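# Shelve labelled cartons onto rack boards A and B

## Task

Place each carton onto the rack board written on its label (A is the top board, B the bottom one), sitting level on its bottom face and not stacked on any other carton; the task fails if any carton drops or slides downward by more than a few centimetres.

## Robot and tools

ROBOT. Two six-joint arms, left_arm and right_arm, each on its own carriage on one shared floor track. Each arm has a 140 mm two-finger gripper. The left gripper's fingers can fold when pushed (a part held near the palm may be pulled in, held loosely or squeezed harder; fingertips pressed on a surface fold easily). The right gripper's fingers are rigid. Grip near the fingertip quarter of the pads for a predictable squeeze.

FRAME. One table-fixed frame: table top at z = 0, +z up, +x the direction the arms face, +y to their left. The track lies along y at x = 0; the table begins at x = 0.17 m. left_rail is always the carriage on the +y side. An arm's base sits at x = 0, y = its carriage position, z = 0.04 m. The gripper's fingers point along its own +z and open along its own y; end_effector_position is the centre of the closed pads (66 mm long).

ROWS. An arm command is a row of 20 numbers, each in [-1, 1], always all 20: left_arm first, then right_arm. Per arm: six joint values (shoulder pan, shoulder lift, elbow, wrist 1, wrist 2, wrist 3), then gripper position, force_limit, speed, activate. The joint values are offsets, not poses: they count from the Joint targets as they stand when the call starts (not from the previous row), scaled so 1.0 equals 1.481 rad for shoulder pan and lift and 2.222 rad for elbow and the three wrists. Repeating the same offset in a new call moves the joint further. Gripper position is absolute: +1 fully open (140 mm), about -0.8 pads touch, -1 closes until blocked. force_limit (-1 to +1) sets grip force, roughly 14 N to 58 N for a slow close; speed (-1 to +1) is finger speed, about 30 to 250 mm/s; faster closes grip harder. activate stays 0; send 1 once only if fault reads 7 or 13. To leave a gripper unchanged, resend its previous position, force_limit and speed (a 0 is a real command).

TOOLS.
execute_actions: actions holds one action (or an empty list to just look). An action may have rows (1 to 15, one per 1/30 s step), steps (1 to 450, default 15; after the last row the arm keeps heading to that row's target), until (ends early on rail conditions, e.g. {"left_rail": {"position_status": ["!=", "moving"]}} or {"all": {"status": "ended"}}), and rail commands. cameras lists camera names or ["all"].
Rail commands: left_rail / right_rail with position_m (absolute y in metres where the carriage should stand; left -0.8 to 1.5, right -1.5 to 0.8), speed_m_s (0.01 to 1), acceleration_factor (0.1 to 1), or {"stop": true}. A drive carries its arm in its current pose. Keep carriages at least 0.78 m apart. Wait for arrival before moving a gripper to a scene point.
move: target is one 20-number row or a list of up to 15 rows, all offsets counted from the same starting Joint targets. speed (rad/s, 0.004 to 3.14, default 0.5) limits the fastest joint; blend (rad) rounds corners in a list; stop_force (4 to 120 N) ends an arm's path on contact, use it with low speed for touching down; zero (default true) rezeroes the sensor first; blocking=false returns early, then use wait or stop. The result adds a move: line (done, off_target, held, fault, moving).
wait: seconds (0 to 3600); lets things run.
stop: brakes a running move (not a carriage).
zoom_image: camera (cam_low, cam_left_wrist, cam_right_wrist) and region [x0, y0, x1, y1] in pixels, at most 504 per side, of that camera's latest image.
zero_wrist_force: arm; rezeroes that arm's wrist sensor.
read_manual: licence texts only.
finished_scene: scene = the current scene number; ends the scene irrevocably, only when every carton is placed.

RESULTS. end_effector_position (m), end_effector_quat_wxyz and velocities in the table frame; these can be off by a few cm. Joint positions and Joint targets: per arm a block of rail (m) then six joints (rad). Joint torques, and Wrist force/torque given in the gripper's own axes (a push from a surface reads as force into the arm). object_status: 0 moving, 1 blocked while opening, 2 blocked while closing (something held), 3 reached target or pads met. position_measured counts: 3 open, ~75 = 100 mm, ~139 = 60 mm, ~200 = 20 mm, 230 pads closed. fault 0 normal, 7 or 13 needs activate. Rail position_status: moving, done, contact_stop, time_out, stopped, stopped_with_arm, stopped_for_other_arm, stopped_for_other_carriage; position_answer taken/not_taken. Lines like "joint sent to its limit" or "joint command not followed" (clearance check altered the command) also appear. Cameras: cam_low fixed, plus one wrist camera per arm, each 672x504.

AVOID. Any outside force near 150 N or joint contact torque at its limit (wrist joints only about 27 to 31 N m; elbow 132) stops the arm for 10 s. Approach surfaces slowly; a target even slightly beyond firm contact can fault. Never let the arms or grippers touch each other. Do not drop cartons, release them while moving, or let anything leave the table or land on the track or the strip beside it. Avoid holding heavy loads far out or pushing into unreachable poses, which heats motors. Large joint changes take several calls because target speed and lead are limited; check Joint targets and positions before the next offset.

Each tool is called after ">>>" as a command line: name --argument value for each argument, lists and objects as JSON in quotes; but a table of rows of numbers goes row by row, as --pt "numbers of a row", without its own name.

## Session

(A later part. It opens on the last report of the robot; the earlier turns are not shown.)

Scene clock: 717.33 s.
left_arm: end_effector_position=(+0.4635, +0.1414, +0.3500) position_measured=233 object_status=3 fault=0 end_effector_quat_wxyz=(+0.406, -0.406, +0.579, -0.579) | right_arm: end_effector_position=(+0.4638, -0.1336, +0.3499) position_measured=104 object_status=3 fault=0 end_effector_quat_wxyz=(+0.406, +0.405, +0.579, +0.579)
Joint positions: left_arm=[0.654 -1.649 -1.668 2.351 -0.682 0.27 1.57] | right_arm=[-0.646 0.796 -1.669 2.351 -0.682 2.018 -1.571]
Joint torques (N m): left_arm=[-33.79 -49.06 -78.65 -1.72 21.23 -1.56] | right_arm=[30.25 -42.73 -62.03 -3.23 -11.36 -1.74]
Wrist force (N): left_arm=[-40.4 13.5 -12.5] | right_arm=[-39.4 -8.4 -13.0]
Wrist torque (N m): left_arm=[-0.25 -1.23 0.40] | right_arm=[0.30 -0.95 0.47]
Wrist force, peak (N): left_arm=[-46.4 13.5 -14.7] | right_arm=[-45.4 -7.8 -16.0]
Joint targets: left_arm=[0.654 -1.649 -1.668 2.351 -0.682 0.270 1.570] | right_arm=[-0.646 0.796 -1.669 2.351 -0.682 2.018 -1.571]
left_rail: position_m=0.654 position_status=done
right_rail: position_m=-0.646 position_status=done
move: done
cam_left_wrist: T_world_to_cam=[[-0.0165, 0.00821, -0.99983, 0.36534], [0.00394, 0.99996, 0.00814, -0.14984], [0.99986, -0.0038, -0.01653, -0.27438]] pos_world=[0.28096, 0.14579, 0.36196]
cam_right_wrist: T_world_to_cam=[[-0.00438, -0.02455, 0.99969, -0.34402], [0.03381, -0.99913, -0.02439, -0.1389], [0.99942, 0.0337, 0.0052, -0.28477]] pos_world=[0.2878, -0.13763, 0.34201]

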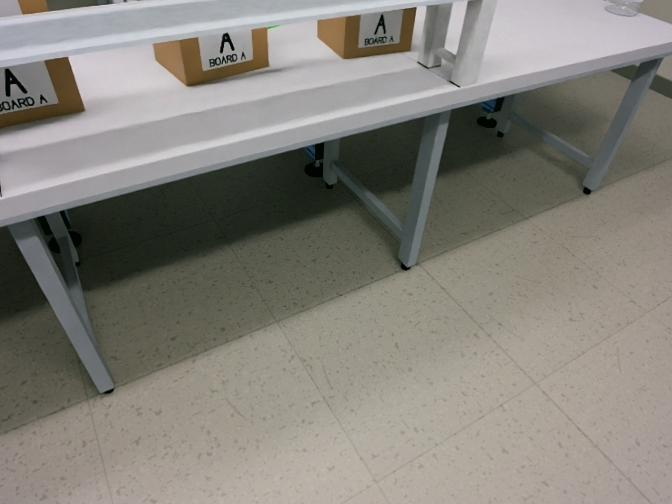

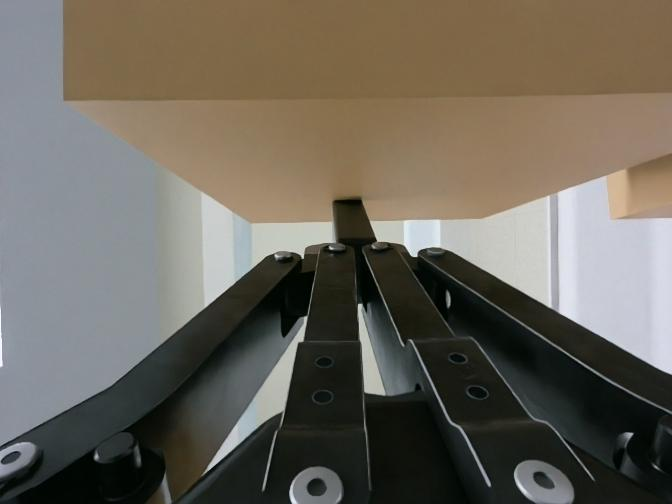

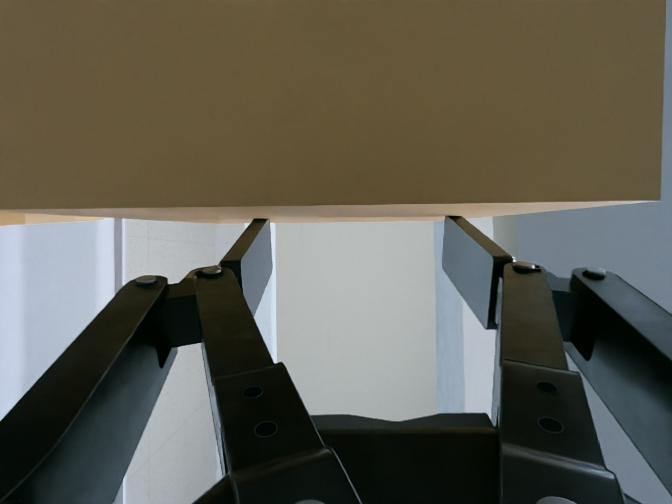

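>>> move --pt "0 -0.020583 -0.010238 0.023957 0 0 -1 0 0 0 0 -0.020583 -0.010238 0.023957 0 0 0.2 0 0 0" --pt "0.05195 -0.005764 -0.018582 0.022424 0.034626 0 -1 0 0 0 -0.036199 -0.005764 -0.018582 0.022424 -0.024127 0 0.2 0 0 0" --pt "0.102214 0.010936 -0.028321 0.021032 0.068127 0 -1 0 0 0 -0.069317 0.010936 -0.028321 0.021032 -0.046201 0 0.2 0 0 0" --pt "0.150436 0.029193 -0.039385 0.019927 0.100268 0 -1 0 0 0 -0.099513 0.029193 -0.039385 0.019927 -0.066327 0 0.2 0 0 0" --speed 0.1 --blend '[0.015,0.02,0.02,0]' --cameras '["cam_left_wrist","cam_right_wrist","cam_low"]'

Scene clock: 803.33 s.
left_arm: end_effector_position=(+0.5535, +0.1414, +0.3720) position_measured=233 object_status=3 fault=0 end_effector_quat_wxyz=(+0.406, -0.406, +0.579, -0.579) | right_arm: end_effector_position=(+0.5538, -0.1337, +0.3720) position_measured=104 object_status=3 fault=0 end_effector_quat_wxyz=(+0.406, +0.405, +0.579, +0.579)
Joint positions: left_arm=[0.654 -1.427 -1.625 2.264 -0.638 0.493 1.57] | right_arm=[-0.646 0.649 -1.626 2.264 -0.638 1.871 -1.571]
Joint torques (N m): left_arm=[-9.61 -15.56 -77.19 -12.83 20.53 -1.6] | right_arm=[4.63 -28.43 -60.43 -16.19 -20.05 -1.58]
Wrist force (N): left_arm=[-38.4 11.6 -12.2] | right_arm=[-37.4 -8.8 -13.6]
Wrist torque (N m): left_arm=[-0.22 -1.14 0.38] | right_arm=[0.37 -0.89 0.17]
Wrist force, peak (N): left_arm=[-44.1 13.9 -13.8] | right_arm=[-43.3 -8.4 -14.6]
Joint targets: left_arm=[0.654 -1.427 -1.625 2.264 -0.638 0.493 1.570] | right_arm=[-0.646 0.649 -1.625 2.264 -0.638 1.871 -1.571]
left_rail: position_m=0.654 position_status=done
right_rail: position_m=-0.646 position_status=done
move: done
cam_left_wrist: T_world_to_cam=[[-0.0165, 0.00821, -0.99983, 0.38892], [0.00384, 0.99996, 0.00814, -0.15044], [0.99986, -0.0037, -0.01653, -0.36401]] pos_world=[0.37096, 0.14589, 0.38406]
cam_right_wrist: T_world_to_cam=[[-0.00437, -0.02465, 0.99969, -0.36574], [0.03381, -0.99913, -0.02449, -0.14146], [0.99942, 0.03369, 0.0052, -0.37483]] pos_world=[0.3778, -0.13773, 0.36411]

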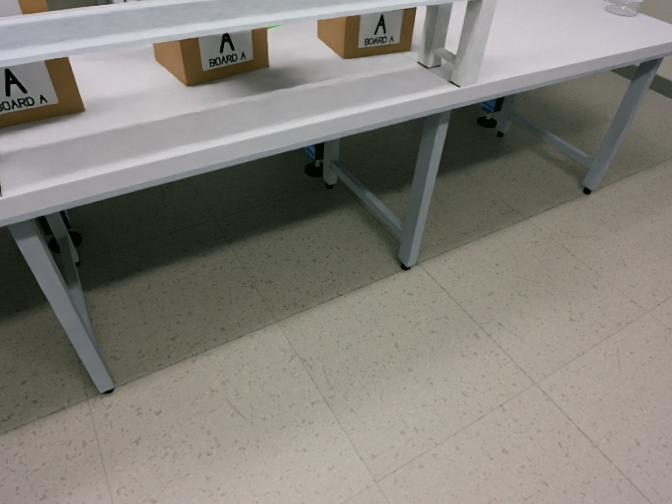

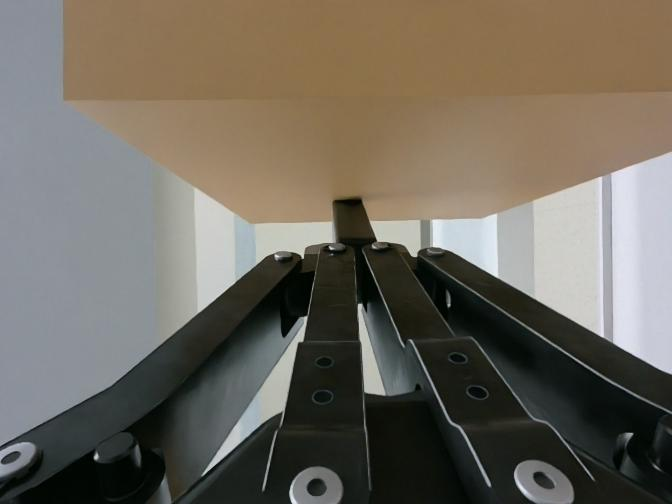

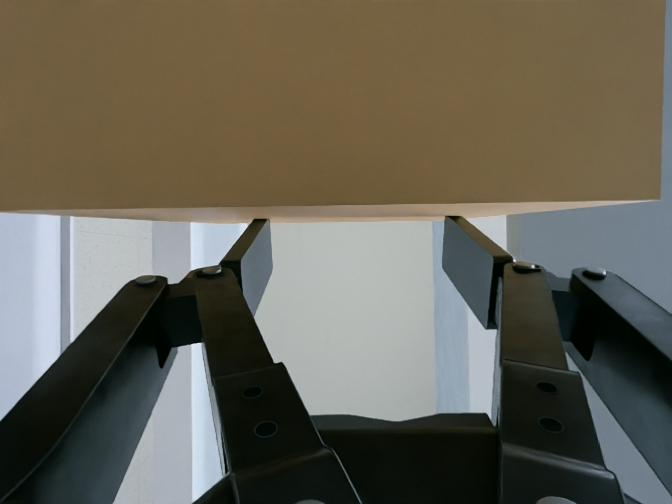

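>>> move --pt "0.045929 0.019524 -0.012315 -0.000698 0.030612 0 -1 0 0 0 -0.027467 0.019524 -0.012315 -0.000698 -0.018308 0 0.2 0 0 0" --pt "0.089423 0.040058 -0.025809 -0.00089 0.059602 0 -1 0 0 0 -0.052424 0.040058 -0.025809 -0.00089 -0.034942 0 0.2 0 0 0" --pt "0.130424 0.06139 -0.040418 -0.000499 0.08693 0 -1 0 0 0 -0.075099 0.06139 -0.040418 -0.000499 -0.050055 0 0.2 0 0 0" --pt "0.168937 0.083351 -0.05608 0.000526 0.1126 0 -1 0 0 0 -0.095702 0.083351 -0.05608 0.000526 -0.063787 0 0.2 0 0 0" --pt "0.205026 0.1058 -0.072746 0.002228 0.136653 0 -1 0 0 0 -0.114454 0.1058 -0.072746 0.002228 -0.076286 0 0.2 0 0 0" --pt "0.238783 0.128642 -0.090368 0.004626 0.159153 0 -1 0 0 0 -0.131541 0.128642 -0.090368 0.004626 -0.087675 0 0.2 0 0 0" --pt "0.270322 0.1518 -0.108914 0.007737 0.180174 0 -1 0 0 0 -0.14714 0.1518 -0.108914 0.007737 -0.098071 0 0.2 0 0 0" --speed 0.1 --blend '[0.02,0.02,0.02,0.02,0.02,0.02,0]' --cameras '["cam_left_wrist","cam_right_wrist","cam_low"]'

Scene clock: 829.87 s.
left_arm: end_effector_position=(+0.7636, +0.1415, +0.3719) position_measured=233 object_status=3 fault=0 end_effector_quat_wxyz=(+0.406, -0.406, +0.579, -0.579) | right_arm: end_effector_position=(+0.7637, -0.1339, +0.3719) position_measured=104 object_status=3 fault=0 end_effector_quat_wxyz=(+0.406, +0.406, +0.579, +0.579)
Joint positions: left_arm=[0.654 -1.026 -1.4 2.022 -0.621 0.893 1.57] | right_arm=[-0.646 0.431 -1.401 2.022 -0.621 1.653 -1.571]
Joint torques (N m): left_arm=[-17.62 -37.82 -76.07 -3.04 20 -1.34] | right_arm=[11.86 -58.52 -62.32 -4.27 -19.2 -1.36]
Wrist force (N): left_arm=[-36.1 9.0 -11.8] | right_arm=[-34.9 -10.6 -12.6]
Wrist torque (N m): left_arm=[-0.14 -1.16 0.35] | right_arm=[0.76 -0.96 -0.45]
Wrist force, peak (N): left_arm=[-40.9 11.7 -13.0] | right_arm=[-40.4 -9.3 -14.6]
Joint targets: left_arm=[0.654 -1.026 -1.400 2.022 -0.621 0.893 1.570] | right_arm=[-0.646 0.431 -1.401 2.022 -0.621 1.653 -1.571]
left_rail: position_m=0.654 position_status=done
right_rail: position_m=-0.646 position_status=done
move: done
cam_left_wrist: T_world_to_cam=[[-0.0167, 0.00821, -0.99983, 0.3924], [0.00384, 0.99996, 0.00814, -0.15124], [0.99985, -0.0037, -0.01673, -0.57391]] pos_world=[0.58096, 0.14589, 0.38396]
cam_right_wrist: T_world_to_cam=[[-0.00427, -0.02465, 0.99969, -0.36488], [0.03381, -0.99913, -0.02449, -0.14876], [0.99942, 0.03369, 0.0051, -0.58457]] pos_world=[0.5877, -0.13793, 0.36411]

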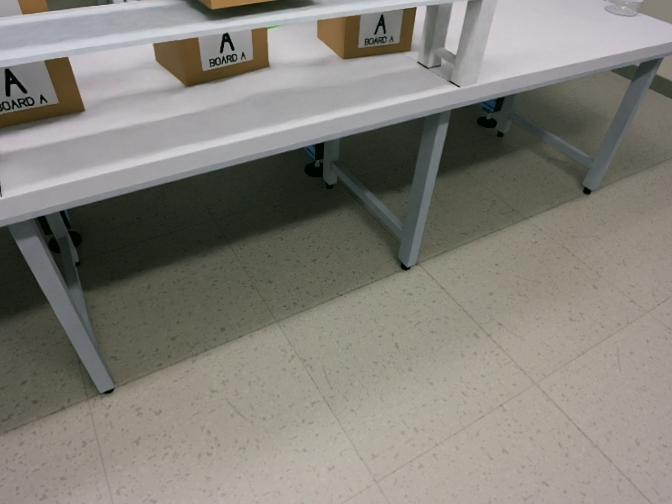

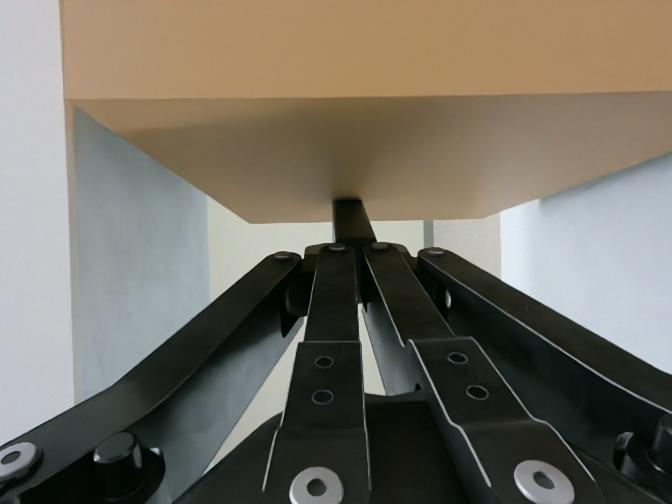

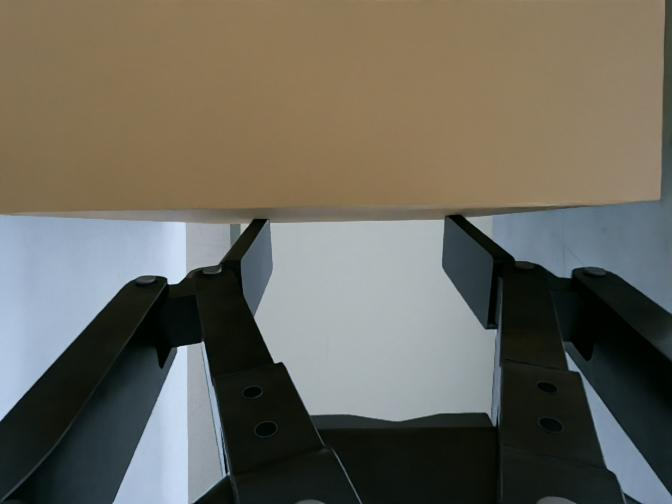

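>>> move --target '[0,0.018502,0.009282,-0.021614,0,0,-1,0,0,0, 0,0.018502,0.009282,-0.021614,0,0,0.2,0,0,0]' --speed 0.02 --stop_force 12 --cameras '["cam_left_wrist","cam_right_wrist","cam_low"]'

Scene clock: 844.73 s.
left_arm: end_effector_position=(+0.7637, +0.1415, +0.3469) position_measured=233 object_status=3 fault=0 end_effector_quat_wxyz=(+0.406, -0.406, +0.579, -0.579) | right_arm: end_effector_position=(+0.7639, -0.1339, +0.3469) position_measured=104 object_status=3 fault=0 end_effector_quat_wxyz=(+0.406, +0.406, +0.579, +0.579)
Joint positions: left_arm=[0.654 -1.026 -1.373 2.042 -0.669 0.893 1.57] | right_arm=[-0.646 0.431 -1.373 2.042 -0.669 1.653 -1.571]
Joint torques (N m): left_arm=[-28.97 -41.62 -51.9 -13.62 18.96 -1.1] | right_arm=[24.56 -57.45 -43.75 -16.61 -18.87 -0.12]
Wrist force (N): left_arm=[-35.0 8.9 -11.6] | right_arm=[-33.7 -10.2 -12.2]
Wrist torque (N m): left_arm=[-0.16 -1.12 0.36] | right_arm=[0.78 -0.96 -0.38]
Wrist force, peak (N): left_arm=[-37.9 10.0 -12.0] | right_arm=[-36.6 -11.3 -13.1]
Joint targets: left_arm=[0.654 -1.026 -1.373 2.042 -0.669 0.893 1.570] | right_arm=[-0.646 0.431 -1.373 2.042 -0.669 1.653 -1.571]
left_rail: position_m=0.654 position_status=done
right_rail: position_m=-0.646 position_status=done
move: done
cam_left_wrist: T_world_to_cam=[[-0.0167, 0.0082, -0.99983, 0.36741], [0.00374, 0.99996, 0.00814, -0.15098], [0.99985, -0.0036, -0.01673, -0.57444]] pos_world=[0.58106, 0.14589, 0.35896]
cam_right_wrist: T_world_to_cam=[[-0.00428, -0.02465, 0.99969, -0.33989], [0.03371, -0.99913, -0.02449, -0.14932], [0.99942, 0.03359, 0.0051, -0.58466]] pos_world=[0.5879, -0.13793, 0.33911]

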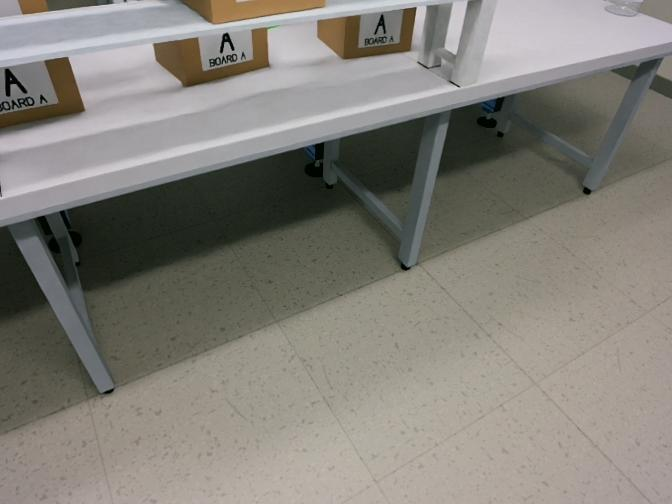

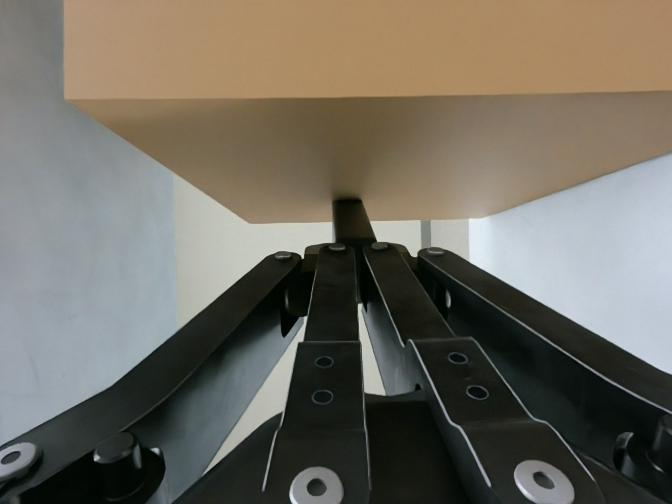

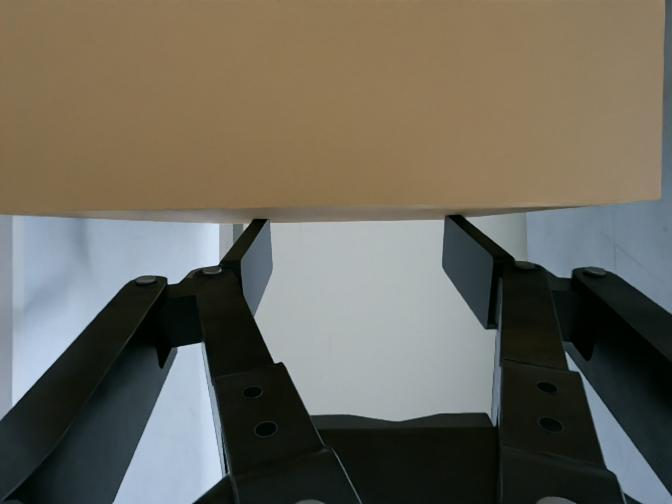

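>>> move --target '[0,0.011756,0.00518,-0.013016,0,0,-1,0,0,0, 0,0.011756,0.00518,-0.013016,0,0,0.2,0,0,0]' --speed 0.02 --stop_force 12 --cameras '["cam_low"]'

Scene clock: 856.30 s.
left_arm: end_effector_position=(+0.7637, +0.1414, +0.3449) position_measured=233 object_status=3 fault=0 end_effector_quat_wxyz=(+0.406, -0.406, +0.579, -0.579) | right_arm: end_effector_position=(+0.7639, -0.1339, +0.3441) position_measured=104 object_status=3 fault=0 end_effector_quat_wxyz=(+0.406, +0.405, +0.579, +0.579)
Joint positions: left_arm=[0.654 -1.026 -1.37 2.044 -0.673 0.893 1.57] | right_arm=[-0.646 0.431 -1.37 2.045 -0.675 1.653 -1.571]
Joint torques (N m): left_arm=[-40.81 -80.72 -72.35 -3.43 15.81 -1.34] | right_arm=[38.41 -72.42 -52.5 -2.32 -17.2 0.25]
Wrist force (N): left_arm=[-37.8 5.4 -11.0] | right_arm=[-37.2 0.2 -13.2]
Wrist torque (N m): left_arm=[-0.12 -1.18 0.31] | right_arm=[1.35 -0.93 0.11]
Wrist force, peak (N): left_arm=[-41.0 -3.9 -8.3] | right_arm=[-38.7 5.1 -15.8]
Joint targets: left_arm=[0.654 -1.026 -1.370 2.044 -0.673 0.893 1.570] | right_arm=[-0.646 0.431 -1.370 2.045 -0.675 1.653 -1.571]
left_rail: position_m=0.654 position_status=done
right_rail: position_m=-0.646 position_status=done
move: contact (left_arm, right_arm); left_arm: the wrist 1 is farthest, 0.025 rad from its target; right_arm: the wrist 1 is farthest, 0.023 rad from its target

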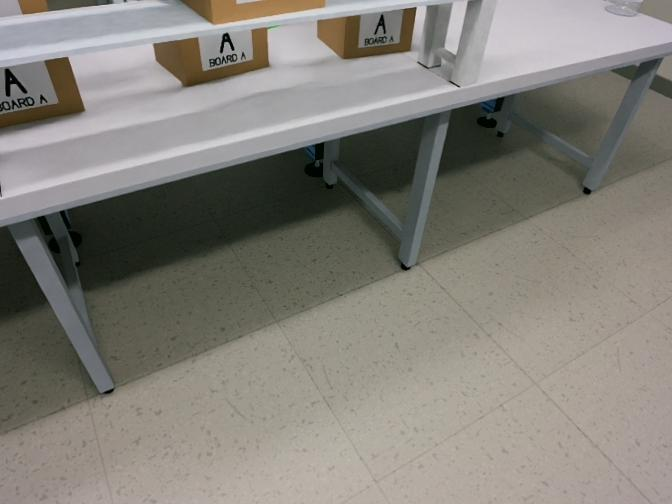

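>>> move --target '[0.02601,-0.026464,0.022012,-0.004373,0.017336,0,-1,0,0,0, -0.044857,-0.026464,0.022012,-0.004373,-0.029898,0,0.2,0,0,0]' --speed 0.08 --cameras '["cam_left_wrist","cam_right_wrist","cam_low"]'

Scene clock: 869.60 s.
left_arm: end_effector_position=(+0.7637, +0.1813, +0.3449) position_measured=233 object_status=3 fault=0 end_effector_quat_wxyz=(+0.406, -0.406, +0.579, -0.579) | right_arm: end_effector_position=(+0.7639, -0.1738, +0.3442) position_measured=104 object_status=3 fault=0 end_effector_quat_wxyz=(+0.406, +0.405, +0.579, +0.579)
Joint positions: left_arm=[0.654 -0.988 -1.41 2.092 -0.683 0.932 1.57] | right_arm=[-0.646 0.365 -1.409 2.093 -0.684 1.587 -1.571]
Joint torques (N m): left_arm=[12.45 -80.85 -29.32 -5.68 2.13 -1.45] | right_arm=[-13.98 -69.13 -26.81 -7.69 -3 0.48]
Wrist force (N): left_arm=[-0.5 2.1 -0.3] | right_arm=[0.1 3.4 1.6]
Wrist torque (N m): left_arm=[0.09 0.16 0.25] | right_arm=[0.92 -0.23 0.13]
Wrist force, peak (N): left_arm=[-38.1 6.6 -11.0] | right_arm=[-37.5 -0.6 -13.2]
Joint targets: left_arm=[0.654 -0.988 -1.410 2.093 -0.683 0.932 1.570] | right_arm=[-0.646 0.364 -1.409 2.094 -0.684 1.586 -1.571]
left_rail: position_m=0.654 position_status=done
right_rail: position_m=-0.646 position_status=done
move: done
cam_left_wrist: T_world_to_cam=[[-0.0165, 0.00781, -0.99983, 0.36504], [0.00373, 0.99996, 0.00774, -0.19062], [0.99986, -0.0036, -0.01653, -0.57451]] pos_world=[0.58116, 0.18569, 0.35696]
cam_right_wrist: T_world_to_cam=[[-0.00457, -0.02476, 0.99968, -0.33791], [0.03372, -0.99913, -0.02459, -0.18912], [0.99942, 0.03359, 0.0054, -0.5834]] pos_world=[0.5879, -0.17773, 0.33631]

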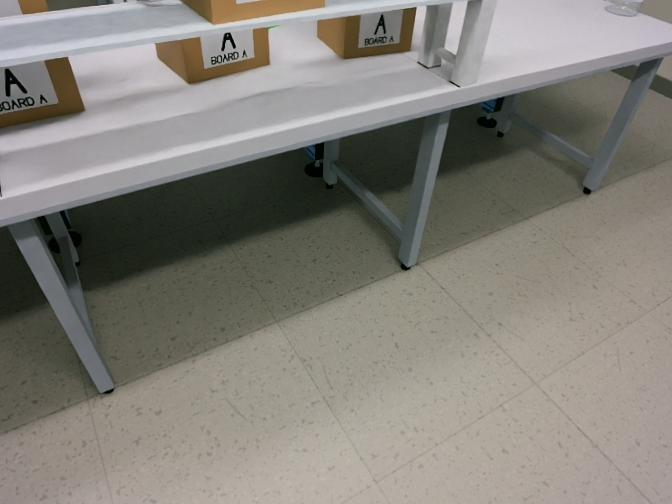

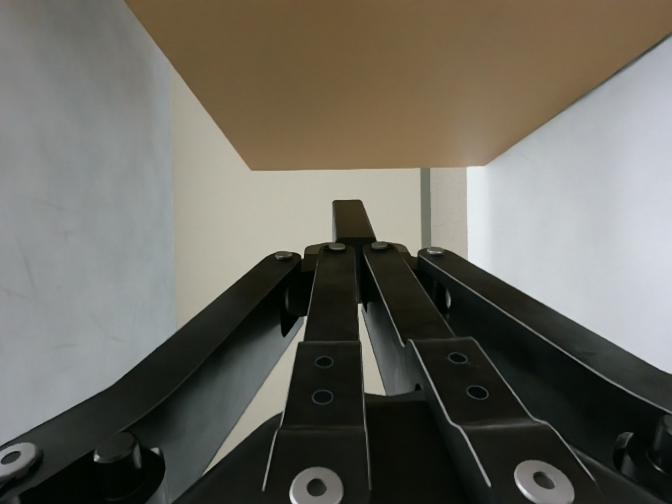

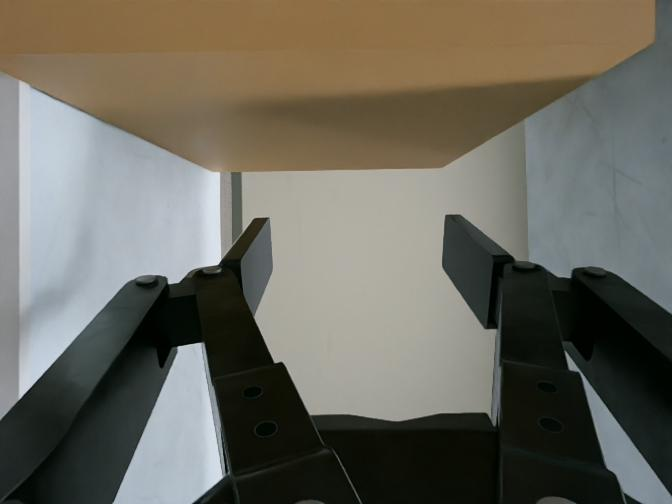

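>>> move --pt "-0.189551 -0.1193 0.087267 -0.007752 -0.126339 0 -1 0 0 0 0.087207 -0.1193 0.087267 -0.007752 0.058125 0 0.2 0 0 0" --pt "-0.452951 -0.288389 0.106978 0.085238 -0.3019 0 -1 0 0 0 0.237395 -0.288389 0.106978 0.085238 0.158227 0 0.2 0 0 0" --speed 0.4 --blend '[0.03,0]'

>>> execute_actions --actions '[{"left_rail":{"position_m":1.133},"right_rail":{"position_m":-0.197},"steps":200,"until":{"all":{"status":"ended"}}}]' --cameras '["cam_left_wrist","cam_right_wrist"]'

Scene clock: 980.10 s.
left_arm: end_effector_position=(+0.4636, +0.1814, +0.4212) position_measured=233 object_status=3 fault=0 end_effector_quat_wxyz=(+0.406, -0.406, +0.579, -0.579) | right_arm: end_effector_position=(+0.4640, -0.1735, +0.4206) position_measured=104 object_status=3 fault=0 end_effector_quat_wxyz=(+0.406, +0.405, +0.579, +0.579)
Joint positions: left_arm=[0.654 -1.658 -1.837 2.33 -0.494 0.261 1.57] | right_arm=[-0.646 0.716 -1.836 2.331 -0.495 1.938 -1.571]
Joint torques (N m): left_arm=[-17.75 -39.62 -32.94 1.82 -2.36 -1.6] | right_arm=[11.18 -32.72 -31 0.8 3.13 0.46]
Wrist force (N): left_arm=[-0.5 2.0 -0.2] | right_arm=[-0.1 3.2 1.4]
Wrist torque (N m): left_arm=[0.10 0.14 0.25] | right_arm=[0.82 -0.20 0.09]
Wrist force, peak (N): left_arm=[-2.6 2.0 1.7] | right_arm=[-1.1 3.5 3.6]
Joint targets: left_arm=[0.654 -1.659 -1.837 2.330 -0.494 0.261 1.570] | right_arm=[-0.646 0.716 -1.836 2.331 -0.495 1.938 -1.571]
left_rail: position_m=0.654 position_status=done
right_rail: position_m=-0.646 position_status=done
move: done

Scene clock: 982.07 s.
left_arm: end_effector_position=(+0.4635, +0.6604, +0.4212) position_measured=233 object_status=3 fault=0 end_effector_quat_wxyz=(+0.406, -0.406, +0.579, -0.579) | right_arm: end_effector_position=(+0.4639, +0.2754, +0.4206) position_measured=104 object_status=3 fault=0 end_effector_quat_wxyz=(+0.406, +0.405, +0.579, +0.579)
Joint positions: left_arm=[1.133 -1.659 -1.837 2.33 -0.494 0.261 1.57] | right_arm=[-0.197 0.716 -1.836 2.331 -0.495 1.938 -1.571]
Joint torques (N m): left_arm=[-4.6 -7.93 -55.66 -3.44 0.62 -1.2] | right_arm=[3.76 -23.53 -44.73 -0.09 2.3 0.44]
Wrist force (N): left_arm=[-0.5 1.8 0.3] | right_arm=[0.0 3.2 1.4]
Wrist torque (N m): left_arm=[0.04 0.14 0.25] | right_arm=[0.83 -0.21 0.09]
Wrist force, peak (N): left_arm=[-2.7 2.3 -0.5] | right_arm=[1.3 3.4 1.9]
Joint targets: left_arm=[1.133 -1.659 -1.837 2.330 -0.494 0.261 1.570] | right_arm=[-0.197 0.716 -1.836 2.331 -0.495 1.938 -1.571]
Tool commands: left_gripper/position=-1.0 left_gripper/force_limit=+0.0 left_gripper/speed=+0.0 left_gripper/activate=+0.0 right_gripper/position=+0.2 right_gripper/force_limit=+0.0 right_gripper/speed=+0.0 right_gripper/activate=+0.0
left_rail: position_m=1.133 position_status=done
right_rail: position_m=-0.197 position_status=done
cam_left_wrist: T_world_to_cam=[[-0.0165, 0.00781, -0.99983, 0.43263], [0.00393, 0.99996, 0.00774, -0.66933], [0.99986, -0.0038, -0.01653, -0.27123]] pos_world=[0.28096, 0.66489, 0.43326]
cam_right_wrist: T_world_to_cam=[[-0.00467, -0.02477, 0.99968, -0.40451], [0.03382, -0.99913, -0.02459, 0.27165], [0.99942, 0.03369, 0.0055, -0.29915]] pos_world=[0.2879, 0.27147, 0.41271]

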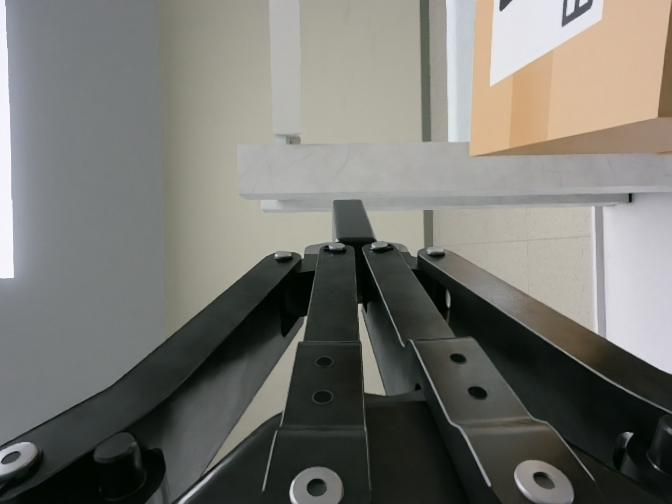

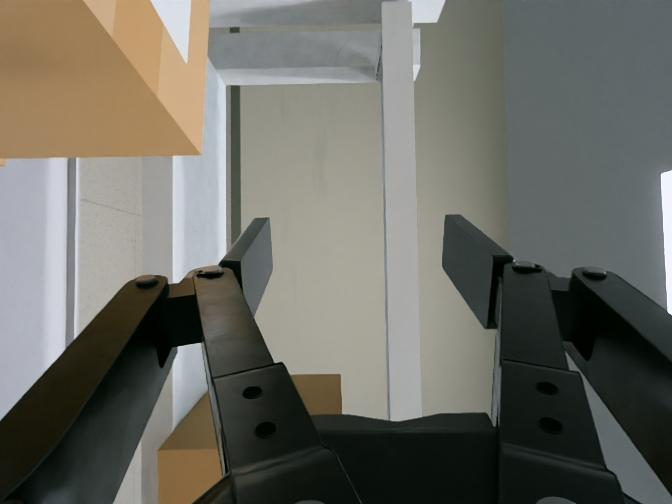

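>>> move --target '[0.033412,0.193007,0.067763,-0.196406,0.02227,0,-1,0,0,0,-0.015629,0.193007,0.067763,-0.196406,-0.010417,0,0.2,0,0,0]' --speed 0.4 --cameras '["cam_left_wrist","cam_right_wrist"]'

Scene clock: 1005.33 s.
left_arm: end_effector_position=(+0.4805, +0.6563, +0.2553) position_measured=233 object_status=3 fault=0 end_effector_quat_wxyz=(+0.406, -0.406, +0.579, -0.579) | right_arm: end_effector_position=(+0.4808, +0.2793, +0.2548) position_measured=104 object_status=3 fault=0 end_effector_quat_wxyz=(+0.406, +0.405, +0.579, +0.579)
Joint positions: left_arm=[1.133 -1.609 -1.551 2.481 -0.93 0.311 1.57] | right_arm=[-0.197 0.693 -1.55 2.482 -0.931 1.915 -1.571]
Joint torques (N m): left_arm=[11.83 -8.97 -19.02 -4.32 2.28 -1.48] | right_arm=[-14.48 -21.46 -20.41 -7.58 -2.98 0.51]
Wrist force (N): left_arm=[-0.6 1.7 -0.4] | right_arm=[0.0 3.0 1.3]
Wrist torque (N m): left_arm=[-0.01 0.16 0.26] | right_arm=[0.85 -0.19 0.15]
Wrist force, peak (N): left_arm=[-0.8 3.5 -0.1] | right_arm=[0.0 5.0 1.2]
Joint targets: left_arm=[1.133 -1.609 -1.551 2.481 -0.930 0.311 1.570] | right_arm=[-0.197 0.693 -1.550 2.482 -0.931 1.915 -1.571]
left_rail: position_m=1.133 position_status=done
right_rail: position_m=-0.197 position_status=done
move: done
cam_left_wrist: T_world_to_cam=[[-0.0165, 0.00781, -0.99983, 0.26707], [0.00393, 0.99996, 0.00774, -0.66401], [0.99986, -0.0038, -0.01653, -0.29098]] pos_world=[0.29796, 0.66079, 0.26736]
cam_right_wrist: T_world_to_cam=[[-0.00467, -0.02477, 0.99968, -0.23859], [0.03382, -0.99913, -0.02459, 0.2708], [0.99942, 0.03369, 0.0055, -0.31526]] pos_world=[0.3048, 0.27527, 0.24691]

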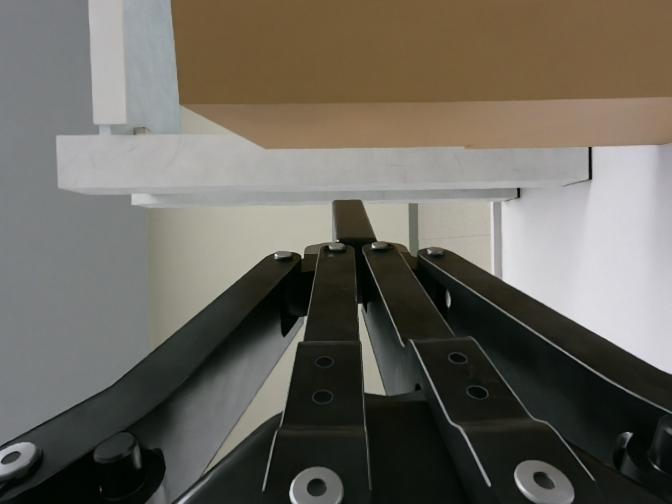

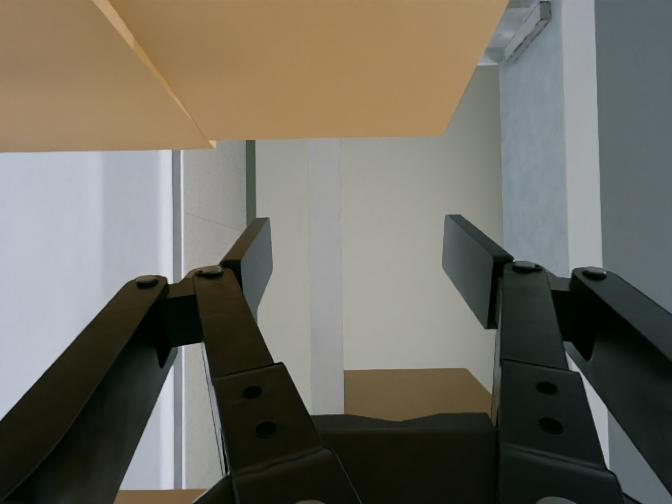

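>>> move --pt "0.001917 0.031215 -0.022977 0.002172 0.001278 0 -1 0 0 0 0.0394 0.031215 -0.022977 0.002172 0.026261 0 0.2 0 0 0" --pt "0.004154 0.067632 -0.049784 0.004707 0.002769 0 -1 0 0 0 0.085367 0.067632 -0.049784 0.004707 0.056898 0 0.2 0 0 0" --speed '[0.1,0.018]' --stop_force 15

Scene clock: 1020.40 s.
left_arm: end_effector_position=(+0.4806, +0.6013, +0.2551) position_measured=233 object_status=3 fault=0 end_effector_quat_wxyz=(+0.406, -0.406, +0.579, -0.579) | right_arm: end_effector_position=(+0.4803, +0.3350, +0.2545) position_measured=104 object_status=3 fault=0 end_effector_quat_wxyz=(+0.406, +0.405, +0.579, +0.579)
Joint positions: left_arm=[1.133 -1.604 -1.466 2.387 -0.921 0.316 1.57] | right_arm=[-0.197 0.801 -1.465 2.387 -0.922 2.023 -1.571]
Joint torques (N m): left_arm=[-14.78 -56.15 -22.41 -2.52 7.05 -1.43] | right_arm=[-10.25 -48.94 -22.21 -4.43 -7.71 0.64]
Wrist force (N): left_arm=[-10.0 -3.6 -5.4] | right_arm=[-10.8 8.9 -6.6]
Wrist torque (N m): left_arm=[0.12 -0.20 0.18] | right_arm=[0.74 -0.35 0.40]
Wrist force, peak (N): left_arm=[-16.3 -6.7 -10.6] | right_arm=[-16.3 10.4 -9.5]
Joint targets: left_arm=[1.133 -1.604 -1.466 2.387 -0.921 0.316 1.570] | right_arm=[-0.197 0.801 -1.465 2.387 -0.922 2.023 -1.571]
left_rail: position_m=1.133 position_status=done
right_rail: position_m=-0.197 position_status=done
move: contact (left_arm, right_arm); path passed 1 of 2 targets; left_arm: the elbow is farthest, 0.017 rad from its target; right_arm: the shoulder pan is farthest, 0.018 rad from its target

>>> execute_actions --actions '[{"left_rail":{"position_m":1.136,"acceleration_factor":0.3},"right_rail":{"position_m":-0.200,"acceleration_factor":0.3},"steps":100,"until":{"all":{"status":"ended"}}}]'

>>> move --target '[0.000213,0.004406,-0.003771,0.000834,0.000142,0,-1,0,0,0,0.004598,0.004406,-0.003771,0.000834,0.003065,0,0.2,0,0,0]' --speed 0.02

Scene clock: 1038.27 s.
left_arm: end_effector_position=(+0.4806, +0.6042, +0.2551) position_measured=233 object_status=3 fault=0 end_effector_quat_wxyz=(+0.406, -0.406, +0.579, -0.579) | right_arm: end_effector_position=(+0.4803, +0.3321, +0.2545) position_measured=104 object_status=3 fault=0 end_effector_quat_wxyz=(+0.406, +0.405, +0.579, +0.579)
Joint positions: left_arm=[1.136 -1.604 -1.466 2.387 -0.921 0.316 1.57] | right_arm=[-0.2 0.801 -1.465 2.387 -0.922 2.023 -1.571]
Joint torques (N m): left_arm=[-11.63 -58.98 -30.77 -2.86 -1.57 -1.46] | right_arm=[-5.01 -45.63 -27.26 -4.82 0.36 0.67]
Wrist force (N): left_arm=[-0.6 1.8 -0.6] | right_arm=[1.1 3.0 1.2]
Wrist torque (N m): left_arm=[0.01 0.16 0.25] | right_arm=[0.87 -0.42 0.20]
Wrist force, peak (N): left_arm=[-11.8 -5.1 -6.7] | right_arm=[-12.8 10.3 -8.0]
Joint targets: left_arm=[1.136 -1.604 -1.466 2.387 -0.921 0.316 1.570] | right_arm=[-0.200 0.801 -1.465 2.387 -0.922 2.023 -1.571]
Tool commands: left_gripper/position=-1.0 left_gripper/force_limit=+0.0 left_gripper/speed=+0.0 left_gripper/activate=+0.0 right_gripper/position=+0.2 right_gripper/force_limit=+0.0 right_gripper/speed=+0.0 right_gripper/activate=+0.0
left_rail: position_m=1.136 position_status=done
right_rail: position_m=-0.200 position_status=done

Scene clock: 1038.93 s.
left_arm: end_effector_position=(+0.4806, +0.5998, +0.2552) position_measured=233 object_status=3 fault=0 end_effector_quat_wxyz=(+0.406, -0.406, +0.579, -0.579) | right_arm: end_effector_position=(+0.4809, +0.3363, +0.2547) position_measured=104 object_status=3 fault=0 end_effector_quat_wxyz=(+0.406, +0.406, +0.579, +0.579)
Joint positions: left_arm=[1.136 -1.603 -1.46 2.379 -0.919 0.316 1.57] | right_arm=[-0.2 0.808 -1.458 2.379 -0.921 2.03 -1.571]
Joint torques (N m): left_arm=[-1.05 -12.44 -57.17 0.15 10.18 -1.42] | right_arm=[26.18 -22.39 -44.5 0.32 -3.69 0.74]
Wrist force (N): left_arm=[-31.1 -10.2 -16.2] | right_arm=[-29.8 10.4 -15.2]
Wrist torque (N m): left_arm=[0.38 -0.73 0.09] | right_arm=[0.64 -0.80 0.51]
Wrist force, peak (N): left_arm=[-31.1 -10.2 -16.2] | right_arm=[-29.8 10.4 -15.2]
Joint targets: left_arm=[1.136 -1.604 -1.459 2.379 -0.919 0.316 1.570] | right_arm=[-0.200 0.808 -1.458 2.379 -0.921 2.030 -1.571]
left_rail: position_m=1.136 position_status=done
right_rail: position_m=-0.200 position_status=done
move: done

>>> move --pt "0 -0.046783 -0.012371 0.043553 0 0 -1 0 0 0 0 -0.046783 -0.012371 0.043553 0 0 0.2 0 0 0" --pt "0 -0.0885 -0.027128 0.086114 0 0 -1 0 0 0 0 -0.0885 -0.027128 0.086114 0 0 0.2 0 0 0" --pt "0 -0.125051 -0.044126 0.127474 0 0 -1 0 0 0 0 -0.125051 -0.044126 0.127474 0 0 0.2 0 0 0" --speed 0.08 --blend '[0.02,0.02,0]' --cameras '["cam_left_wrist","cam_right_wrist"]'

Scene clock: 1059.47 s.
left_arm: end_effector_position=(+0.4806, +0.5995, +0.3723) position_measured=233 object_status=3 fault=0 end_effector_quat_wxyz=(+0.406, -0.406, +0.579, -0.579) | right_arm: end_effector_position=(+0.4809, +0.3366, +0.3717) position_measured=104 object_status=3 fault=0 end_effector_quat_wxyz=(+0.406, +0.405, +0.579, +0.579)
Joint positions: left_arm=[1.136 -1.604 -1.645 2.281 -0.636 0.316 1.57] | right_arm=[-0.2 0.808 -1.643 2.281 -0.638 2.03 -1.571]
Joint torques (N m): left_arm=[-30.69 -58.33 -74.21 -1.35 8.36 -1.48] | right_arm=[26.68 -48.03 -57.13 -3.46 -17.18 0.46]
Wrist force (N): left_arm=[-31.7 12.3 -10.5] | right_arm=[-30.8 -3.4 -10.4]
Wrist torque (N m): left_arm=[-0.22 -0.93 0.39] | right_arm=[0.92 -0.88 0.66]
Wrist force, peak (N): left_arm=[-37.0 -12.8 -20.2] | right_arm=[-34.9 12.3 -18.0]
Joint targets: left_arm=[1.136 -1.604 -1.645 2.281 -0.636 0.316 1.570] | right_arm=[-0.200 0.808 -1.643 2.281 -0.637 2.030 -1.571]
left_rail: position_m=1.136 position_status=done
right_rail: position_m=-0.200 position_status=done
move: done
cam_left_wrist: T_world_to_cam=[[-0.0165, 0.00781, -0.99983, 0.3845], [0.00383, 0.99996, 0.00774, -0.60809], [0.99986, -0.0037, -0.01653, -0.28933]] pos_world=[0.29796, 0.60399, 0.38436]
cam_right_wrist: T_world_to_cam=[[-0.00467, -0.02477, 0.99968, -0.35403], [0.03372, -0.99913, -0.02459, 0.33105], [0.99942, 0.03359, 0.0055, -0.3179]] pos_world=[0.3049, 0.33267, 0.36381]

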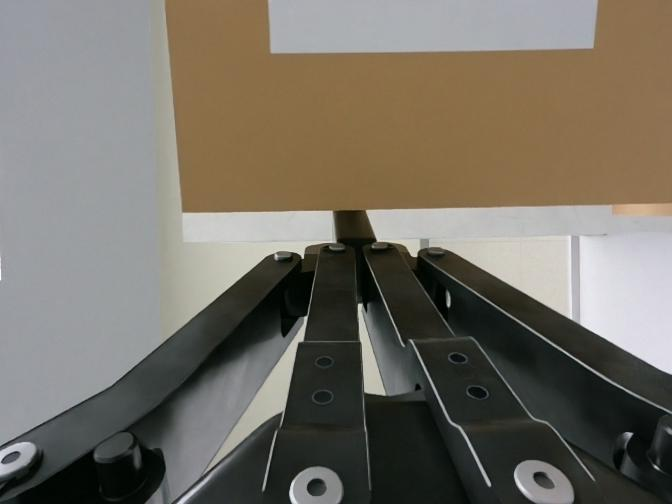

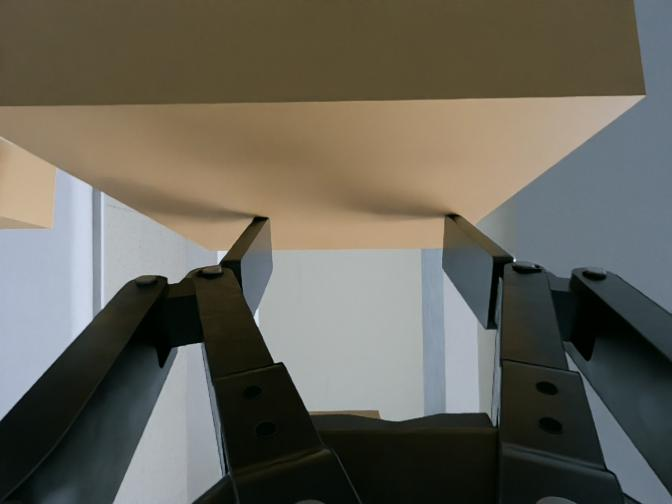

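>>> execute_actions --actions '[{"left_rail":{"position_m":0.998,"speed_m_s":0.06,"acceleration_factor":0.15},"right_rail":{"position_m":-0.338,"speed_m_s":0.06,"acceleration_factor":0.15},"steps":250,"until":{"all":{"status":"ended"}}}]' --cameras '["cam_left_wrist","cam_right_wrist"]'

Scene clock: 1069.70 s.
left_arm: end_effector_position=(+0.4806, +0.4616, +0.3724) position_measured=233 object_status=3 fault=0 end_effector_quat_wxyz=(+0.406, -0.406, +0.579, -0.579) | right_arm: end_effector_position=(+0.4809, +0.1986, +0.3718) position_measured=104 object_status=3 fault=0 end_effector_quat_wxyz=(+0.406, +0.405, +0.579, +0.579)
Joint positions: left_arm=[0.998 -1.604 -1.645 2.281 -0.636 0.316 1.57] | right_arm=[-0.338 0.808 -1.643 2.281 -0.637 2.03 -1.571]
Joint torques (N m): left_arm=[-31.47 -28.38 -74.48 -3.88 17.31 -1.47] | right_arm=[24.57 -44.27 -43.37 -4.16 -4.01 0.53]
Wrist force (N): left_arm=[-33.2 12.2 -11.0] | right_arm=[-32.3 -3.2 -10.8]
Wrist torque (N m): left_arm=[-0.18 -0.97 0.38] | right_arm=[0.88 -0.88 0.67]
Wrist force, peak (N): left_arm=[-33.6 12.8 -11.0] | right_arm=[-32.8 -3.8 -10.9]
Joint targets: left_arm=[0.998 -1.604 -1.645 2.281 -0.636 0.316 1.570] | right_arm=[-0.338 0.808 -1.643 2.281 -0.637 2.030 -1.571]
Tool commands: left_gripper/position=-1.0 left_gripper/force_limit=+0.0 left_gripper/speed=+0.0 left_gripper/activate=+0.0 right_gripper/position=+0.2 right_gripper/force_limit=+0.0 right_gripper/speed=+0.0 right_gripper/activate=+0.0
left_rail: position_m=0.998 speed_m_s=0.06 position_status=done
right_rail: position_m=-0.338 speed_m_s=0.06 position_status=done
cam_left_wrist: T_world_to_cam=[[-0.0165, 0.00781, -0.99983, 0.38568], [0.00383, 0.99996, 0.00774, -0.47009], [0.99986, -0.0037, -0.01653, -0.28984]] pos_world=[0.29796, 0.46599, 0.38446]
cam_right_wrist: T_world_to_cam=[[-0.00467, -0.02477, 0.99968, -0.35755], [0.03372, -0.99913, -0.02459, 0.19317], [0.99942, 0.03359, 0.0055, -0.31326]] pos_world=[0.3049, 0.19467, 0.36391]

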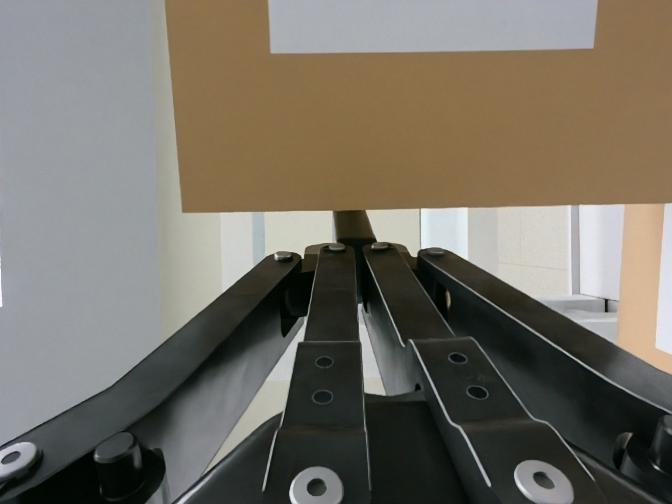

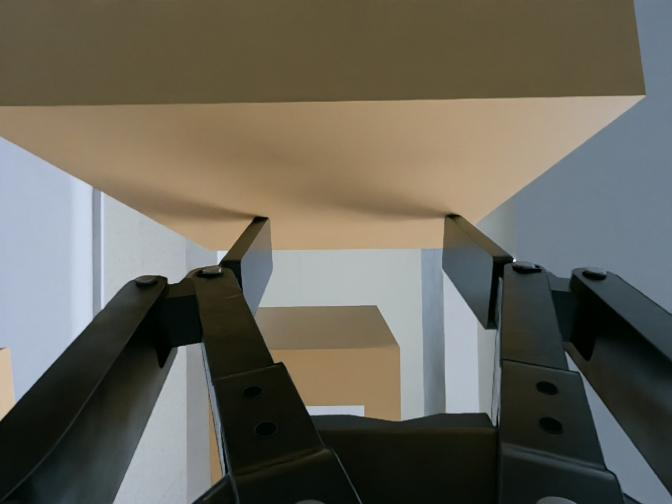

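>>> move --pt "0.02104 0.006059 -0.003667 -0.000371 0.014023 0 -1 0 0 0 -0.015049 0.006059 -0.003667 -0.000371 -0.010031 0 0.2 0 0 0" --pt "0.068533 0.0213 -0.013103 -0.001094 0.045679 0 -1 0 0 0 -0.047835 0.0213 -0.013103 -0.001094 -0.031883 0 0.2 0 0 0" --pt "0.114292 0.038078 -0.023844 -0.001535 0.076178 0 -1 0 0 0 -0.077987 0.038078 -0.023844 -0.001535 -0.05198 0 0.2 0 0 0" --pt "0.158084 0.056144 -0.035825 -0.001595 0.105366 0 -1 0 0 0 -0.105644 0.056144 -0.035825 -0.001595 -0.070414 0 0.2 0 0 0" --pt "0.199762 0.075275 -0.048982 -0.001191 0.133144 0 -1 0 0 0 -0.130972 0.075275 -0.048982 -0.001191 -0.087295 0 0.2 0 0 0" --pt "0.239249 0.095279 -0.063255 -0.00025 0.159463 0 -1 0 0 0 -0.154149 0.095279 -0.063255 -0.00025 -0.102743 0 0.2 0 0 0" --pt "0.276525 0.116001 -0.078589 0.001273 0.184308 0 -1 0 0 0 -0.175356 0.116001 -0.078589 0.001273 -0.116878 0 0.2 0 0 0" --pt "0.311622 0.137309 -0.094938 0.003419 0.207701 0 -1 0 0 0 -0.194771 0.137309 -0.094938 0.003419 -0.129818 0 0.2 0 0 0" --pt "0.344602 0.159107 -0.112262 0.006215 0.229683 0 -1 0 0 0 -0.212563 0.159107 -0.112262 0.006215 -0.141677 0 0.2 0 0 0" --pt "0.375551 0.181318 -0.130527 0.009675 0.250311 0 -1 0 0 0 -0.228888 0.181318 -0.130527 0.009675 -0.152557 0 0.2 0 0 0" --speed 0.12 --blend '[0.01,0.02,0.02,0.02,0.02,0.02,0.02,0.02,0.02,0]' --cameras '["cam_left_wrist","cam_right_wrist","cam_low"]'

Scene clock: 1099.80 s.
left_arm: end_effector_position=(+0.7635, +0.4616, +0.3724) position_measured=233 object_status=3 fault=0 end_effector_quat_wxyz=(+0.406, -0.406, +0.579, -0.579) | right_arm: end_effector_position=(+0.7639, +0.1984, +0.3716) position_measured=104 object_status=3 fault=0 end_effector_quat_wxyz=(+0.406, +0.405, +0.579, +0.579)
Joint positions: left_arm=[0.998 -1.047 -1.376 1.991 -0.614 0.872 1.57] | right_arm=[-0.338 0.469 -1.375 1.991 -0.616 1.691 -1.571]
Joint torques (N m): left_arm=[-11.72 -41.26 -72.09 -2.88 15.91 -1.37] | right_arm=[4.64 -57.54 -55.64 -2.59 -15.23 0.72]
Wrist force (N): left_arm=[-28.5 9.7 -9.4] | right_arm=[-27.1 -4.9 -9.3]
Wrist torque (N m): left_arm=[-0.13 -0.82 0.36] | right_arm=[1.30 -0.92 0.07]
Wrist force, peak (N): left_arm=[-34.2 12.4 -11.3] | right_arm=[-33.5 -3.5 -11.1]
Joint targets: left_arm=[0.998 -1.047 -1.376 1.991 -0.614 0.872 1.570] | right_arm=[-0.338 0.469 -1.375 1.991 -0.616 1.691 -1.571]
left_rail: position_m=0.998 speed_m_s=0.06 position_status=done
right_rail: position_m=-0.338 speed_m_s=0.06 position_status=done
move: done
cam_left_wrist: T_world_to_cam=[[-0.0165, 0.00791, -0.99983, 0.3903], [0.00373, 0.99996, 0.00784, -0.47126], [0.99986, -0.0036, -0.01653, -0.57284]] pos_world=[0.58096, 0.46609, 0.38446]
cam_right_wrist: T_world_to_cam=[[-0.00457, -0.02476, 0.99968, -0.35609], [0.03362, -0.99913, -0.02459, 0.18348], [0.99942, 0.03349, 0.0054, -0.59604]] pos_world=[0.5879, 0.19447, 0.36371]

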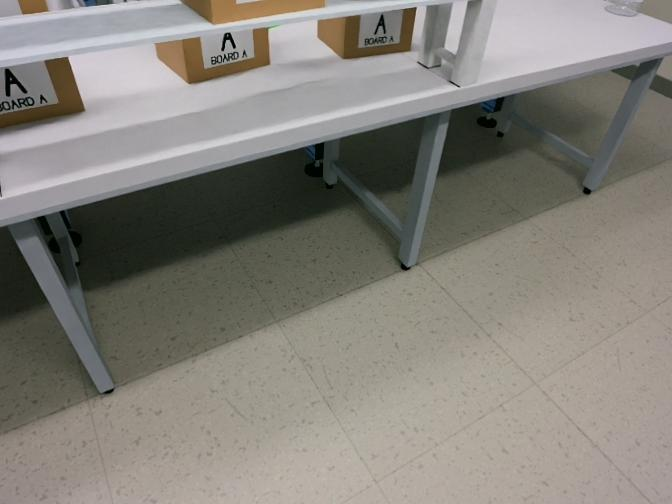

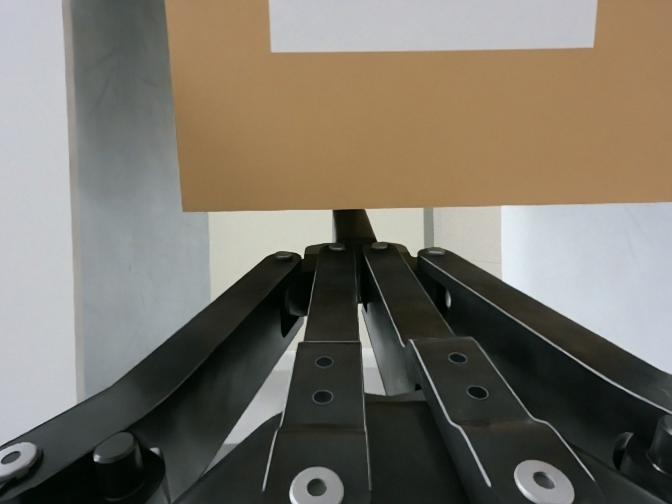

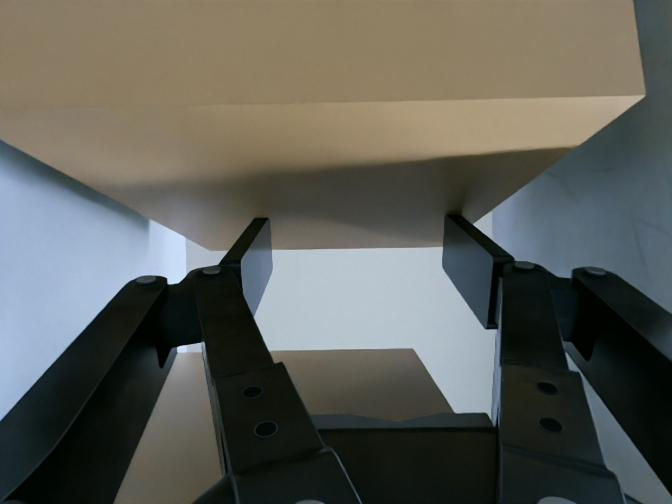

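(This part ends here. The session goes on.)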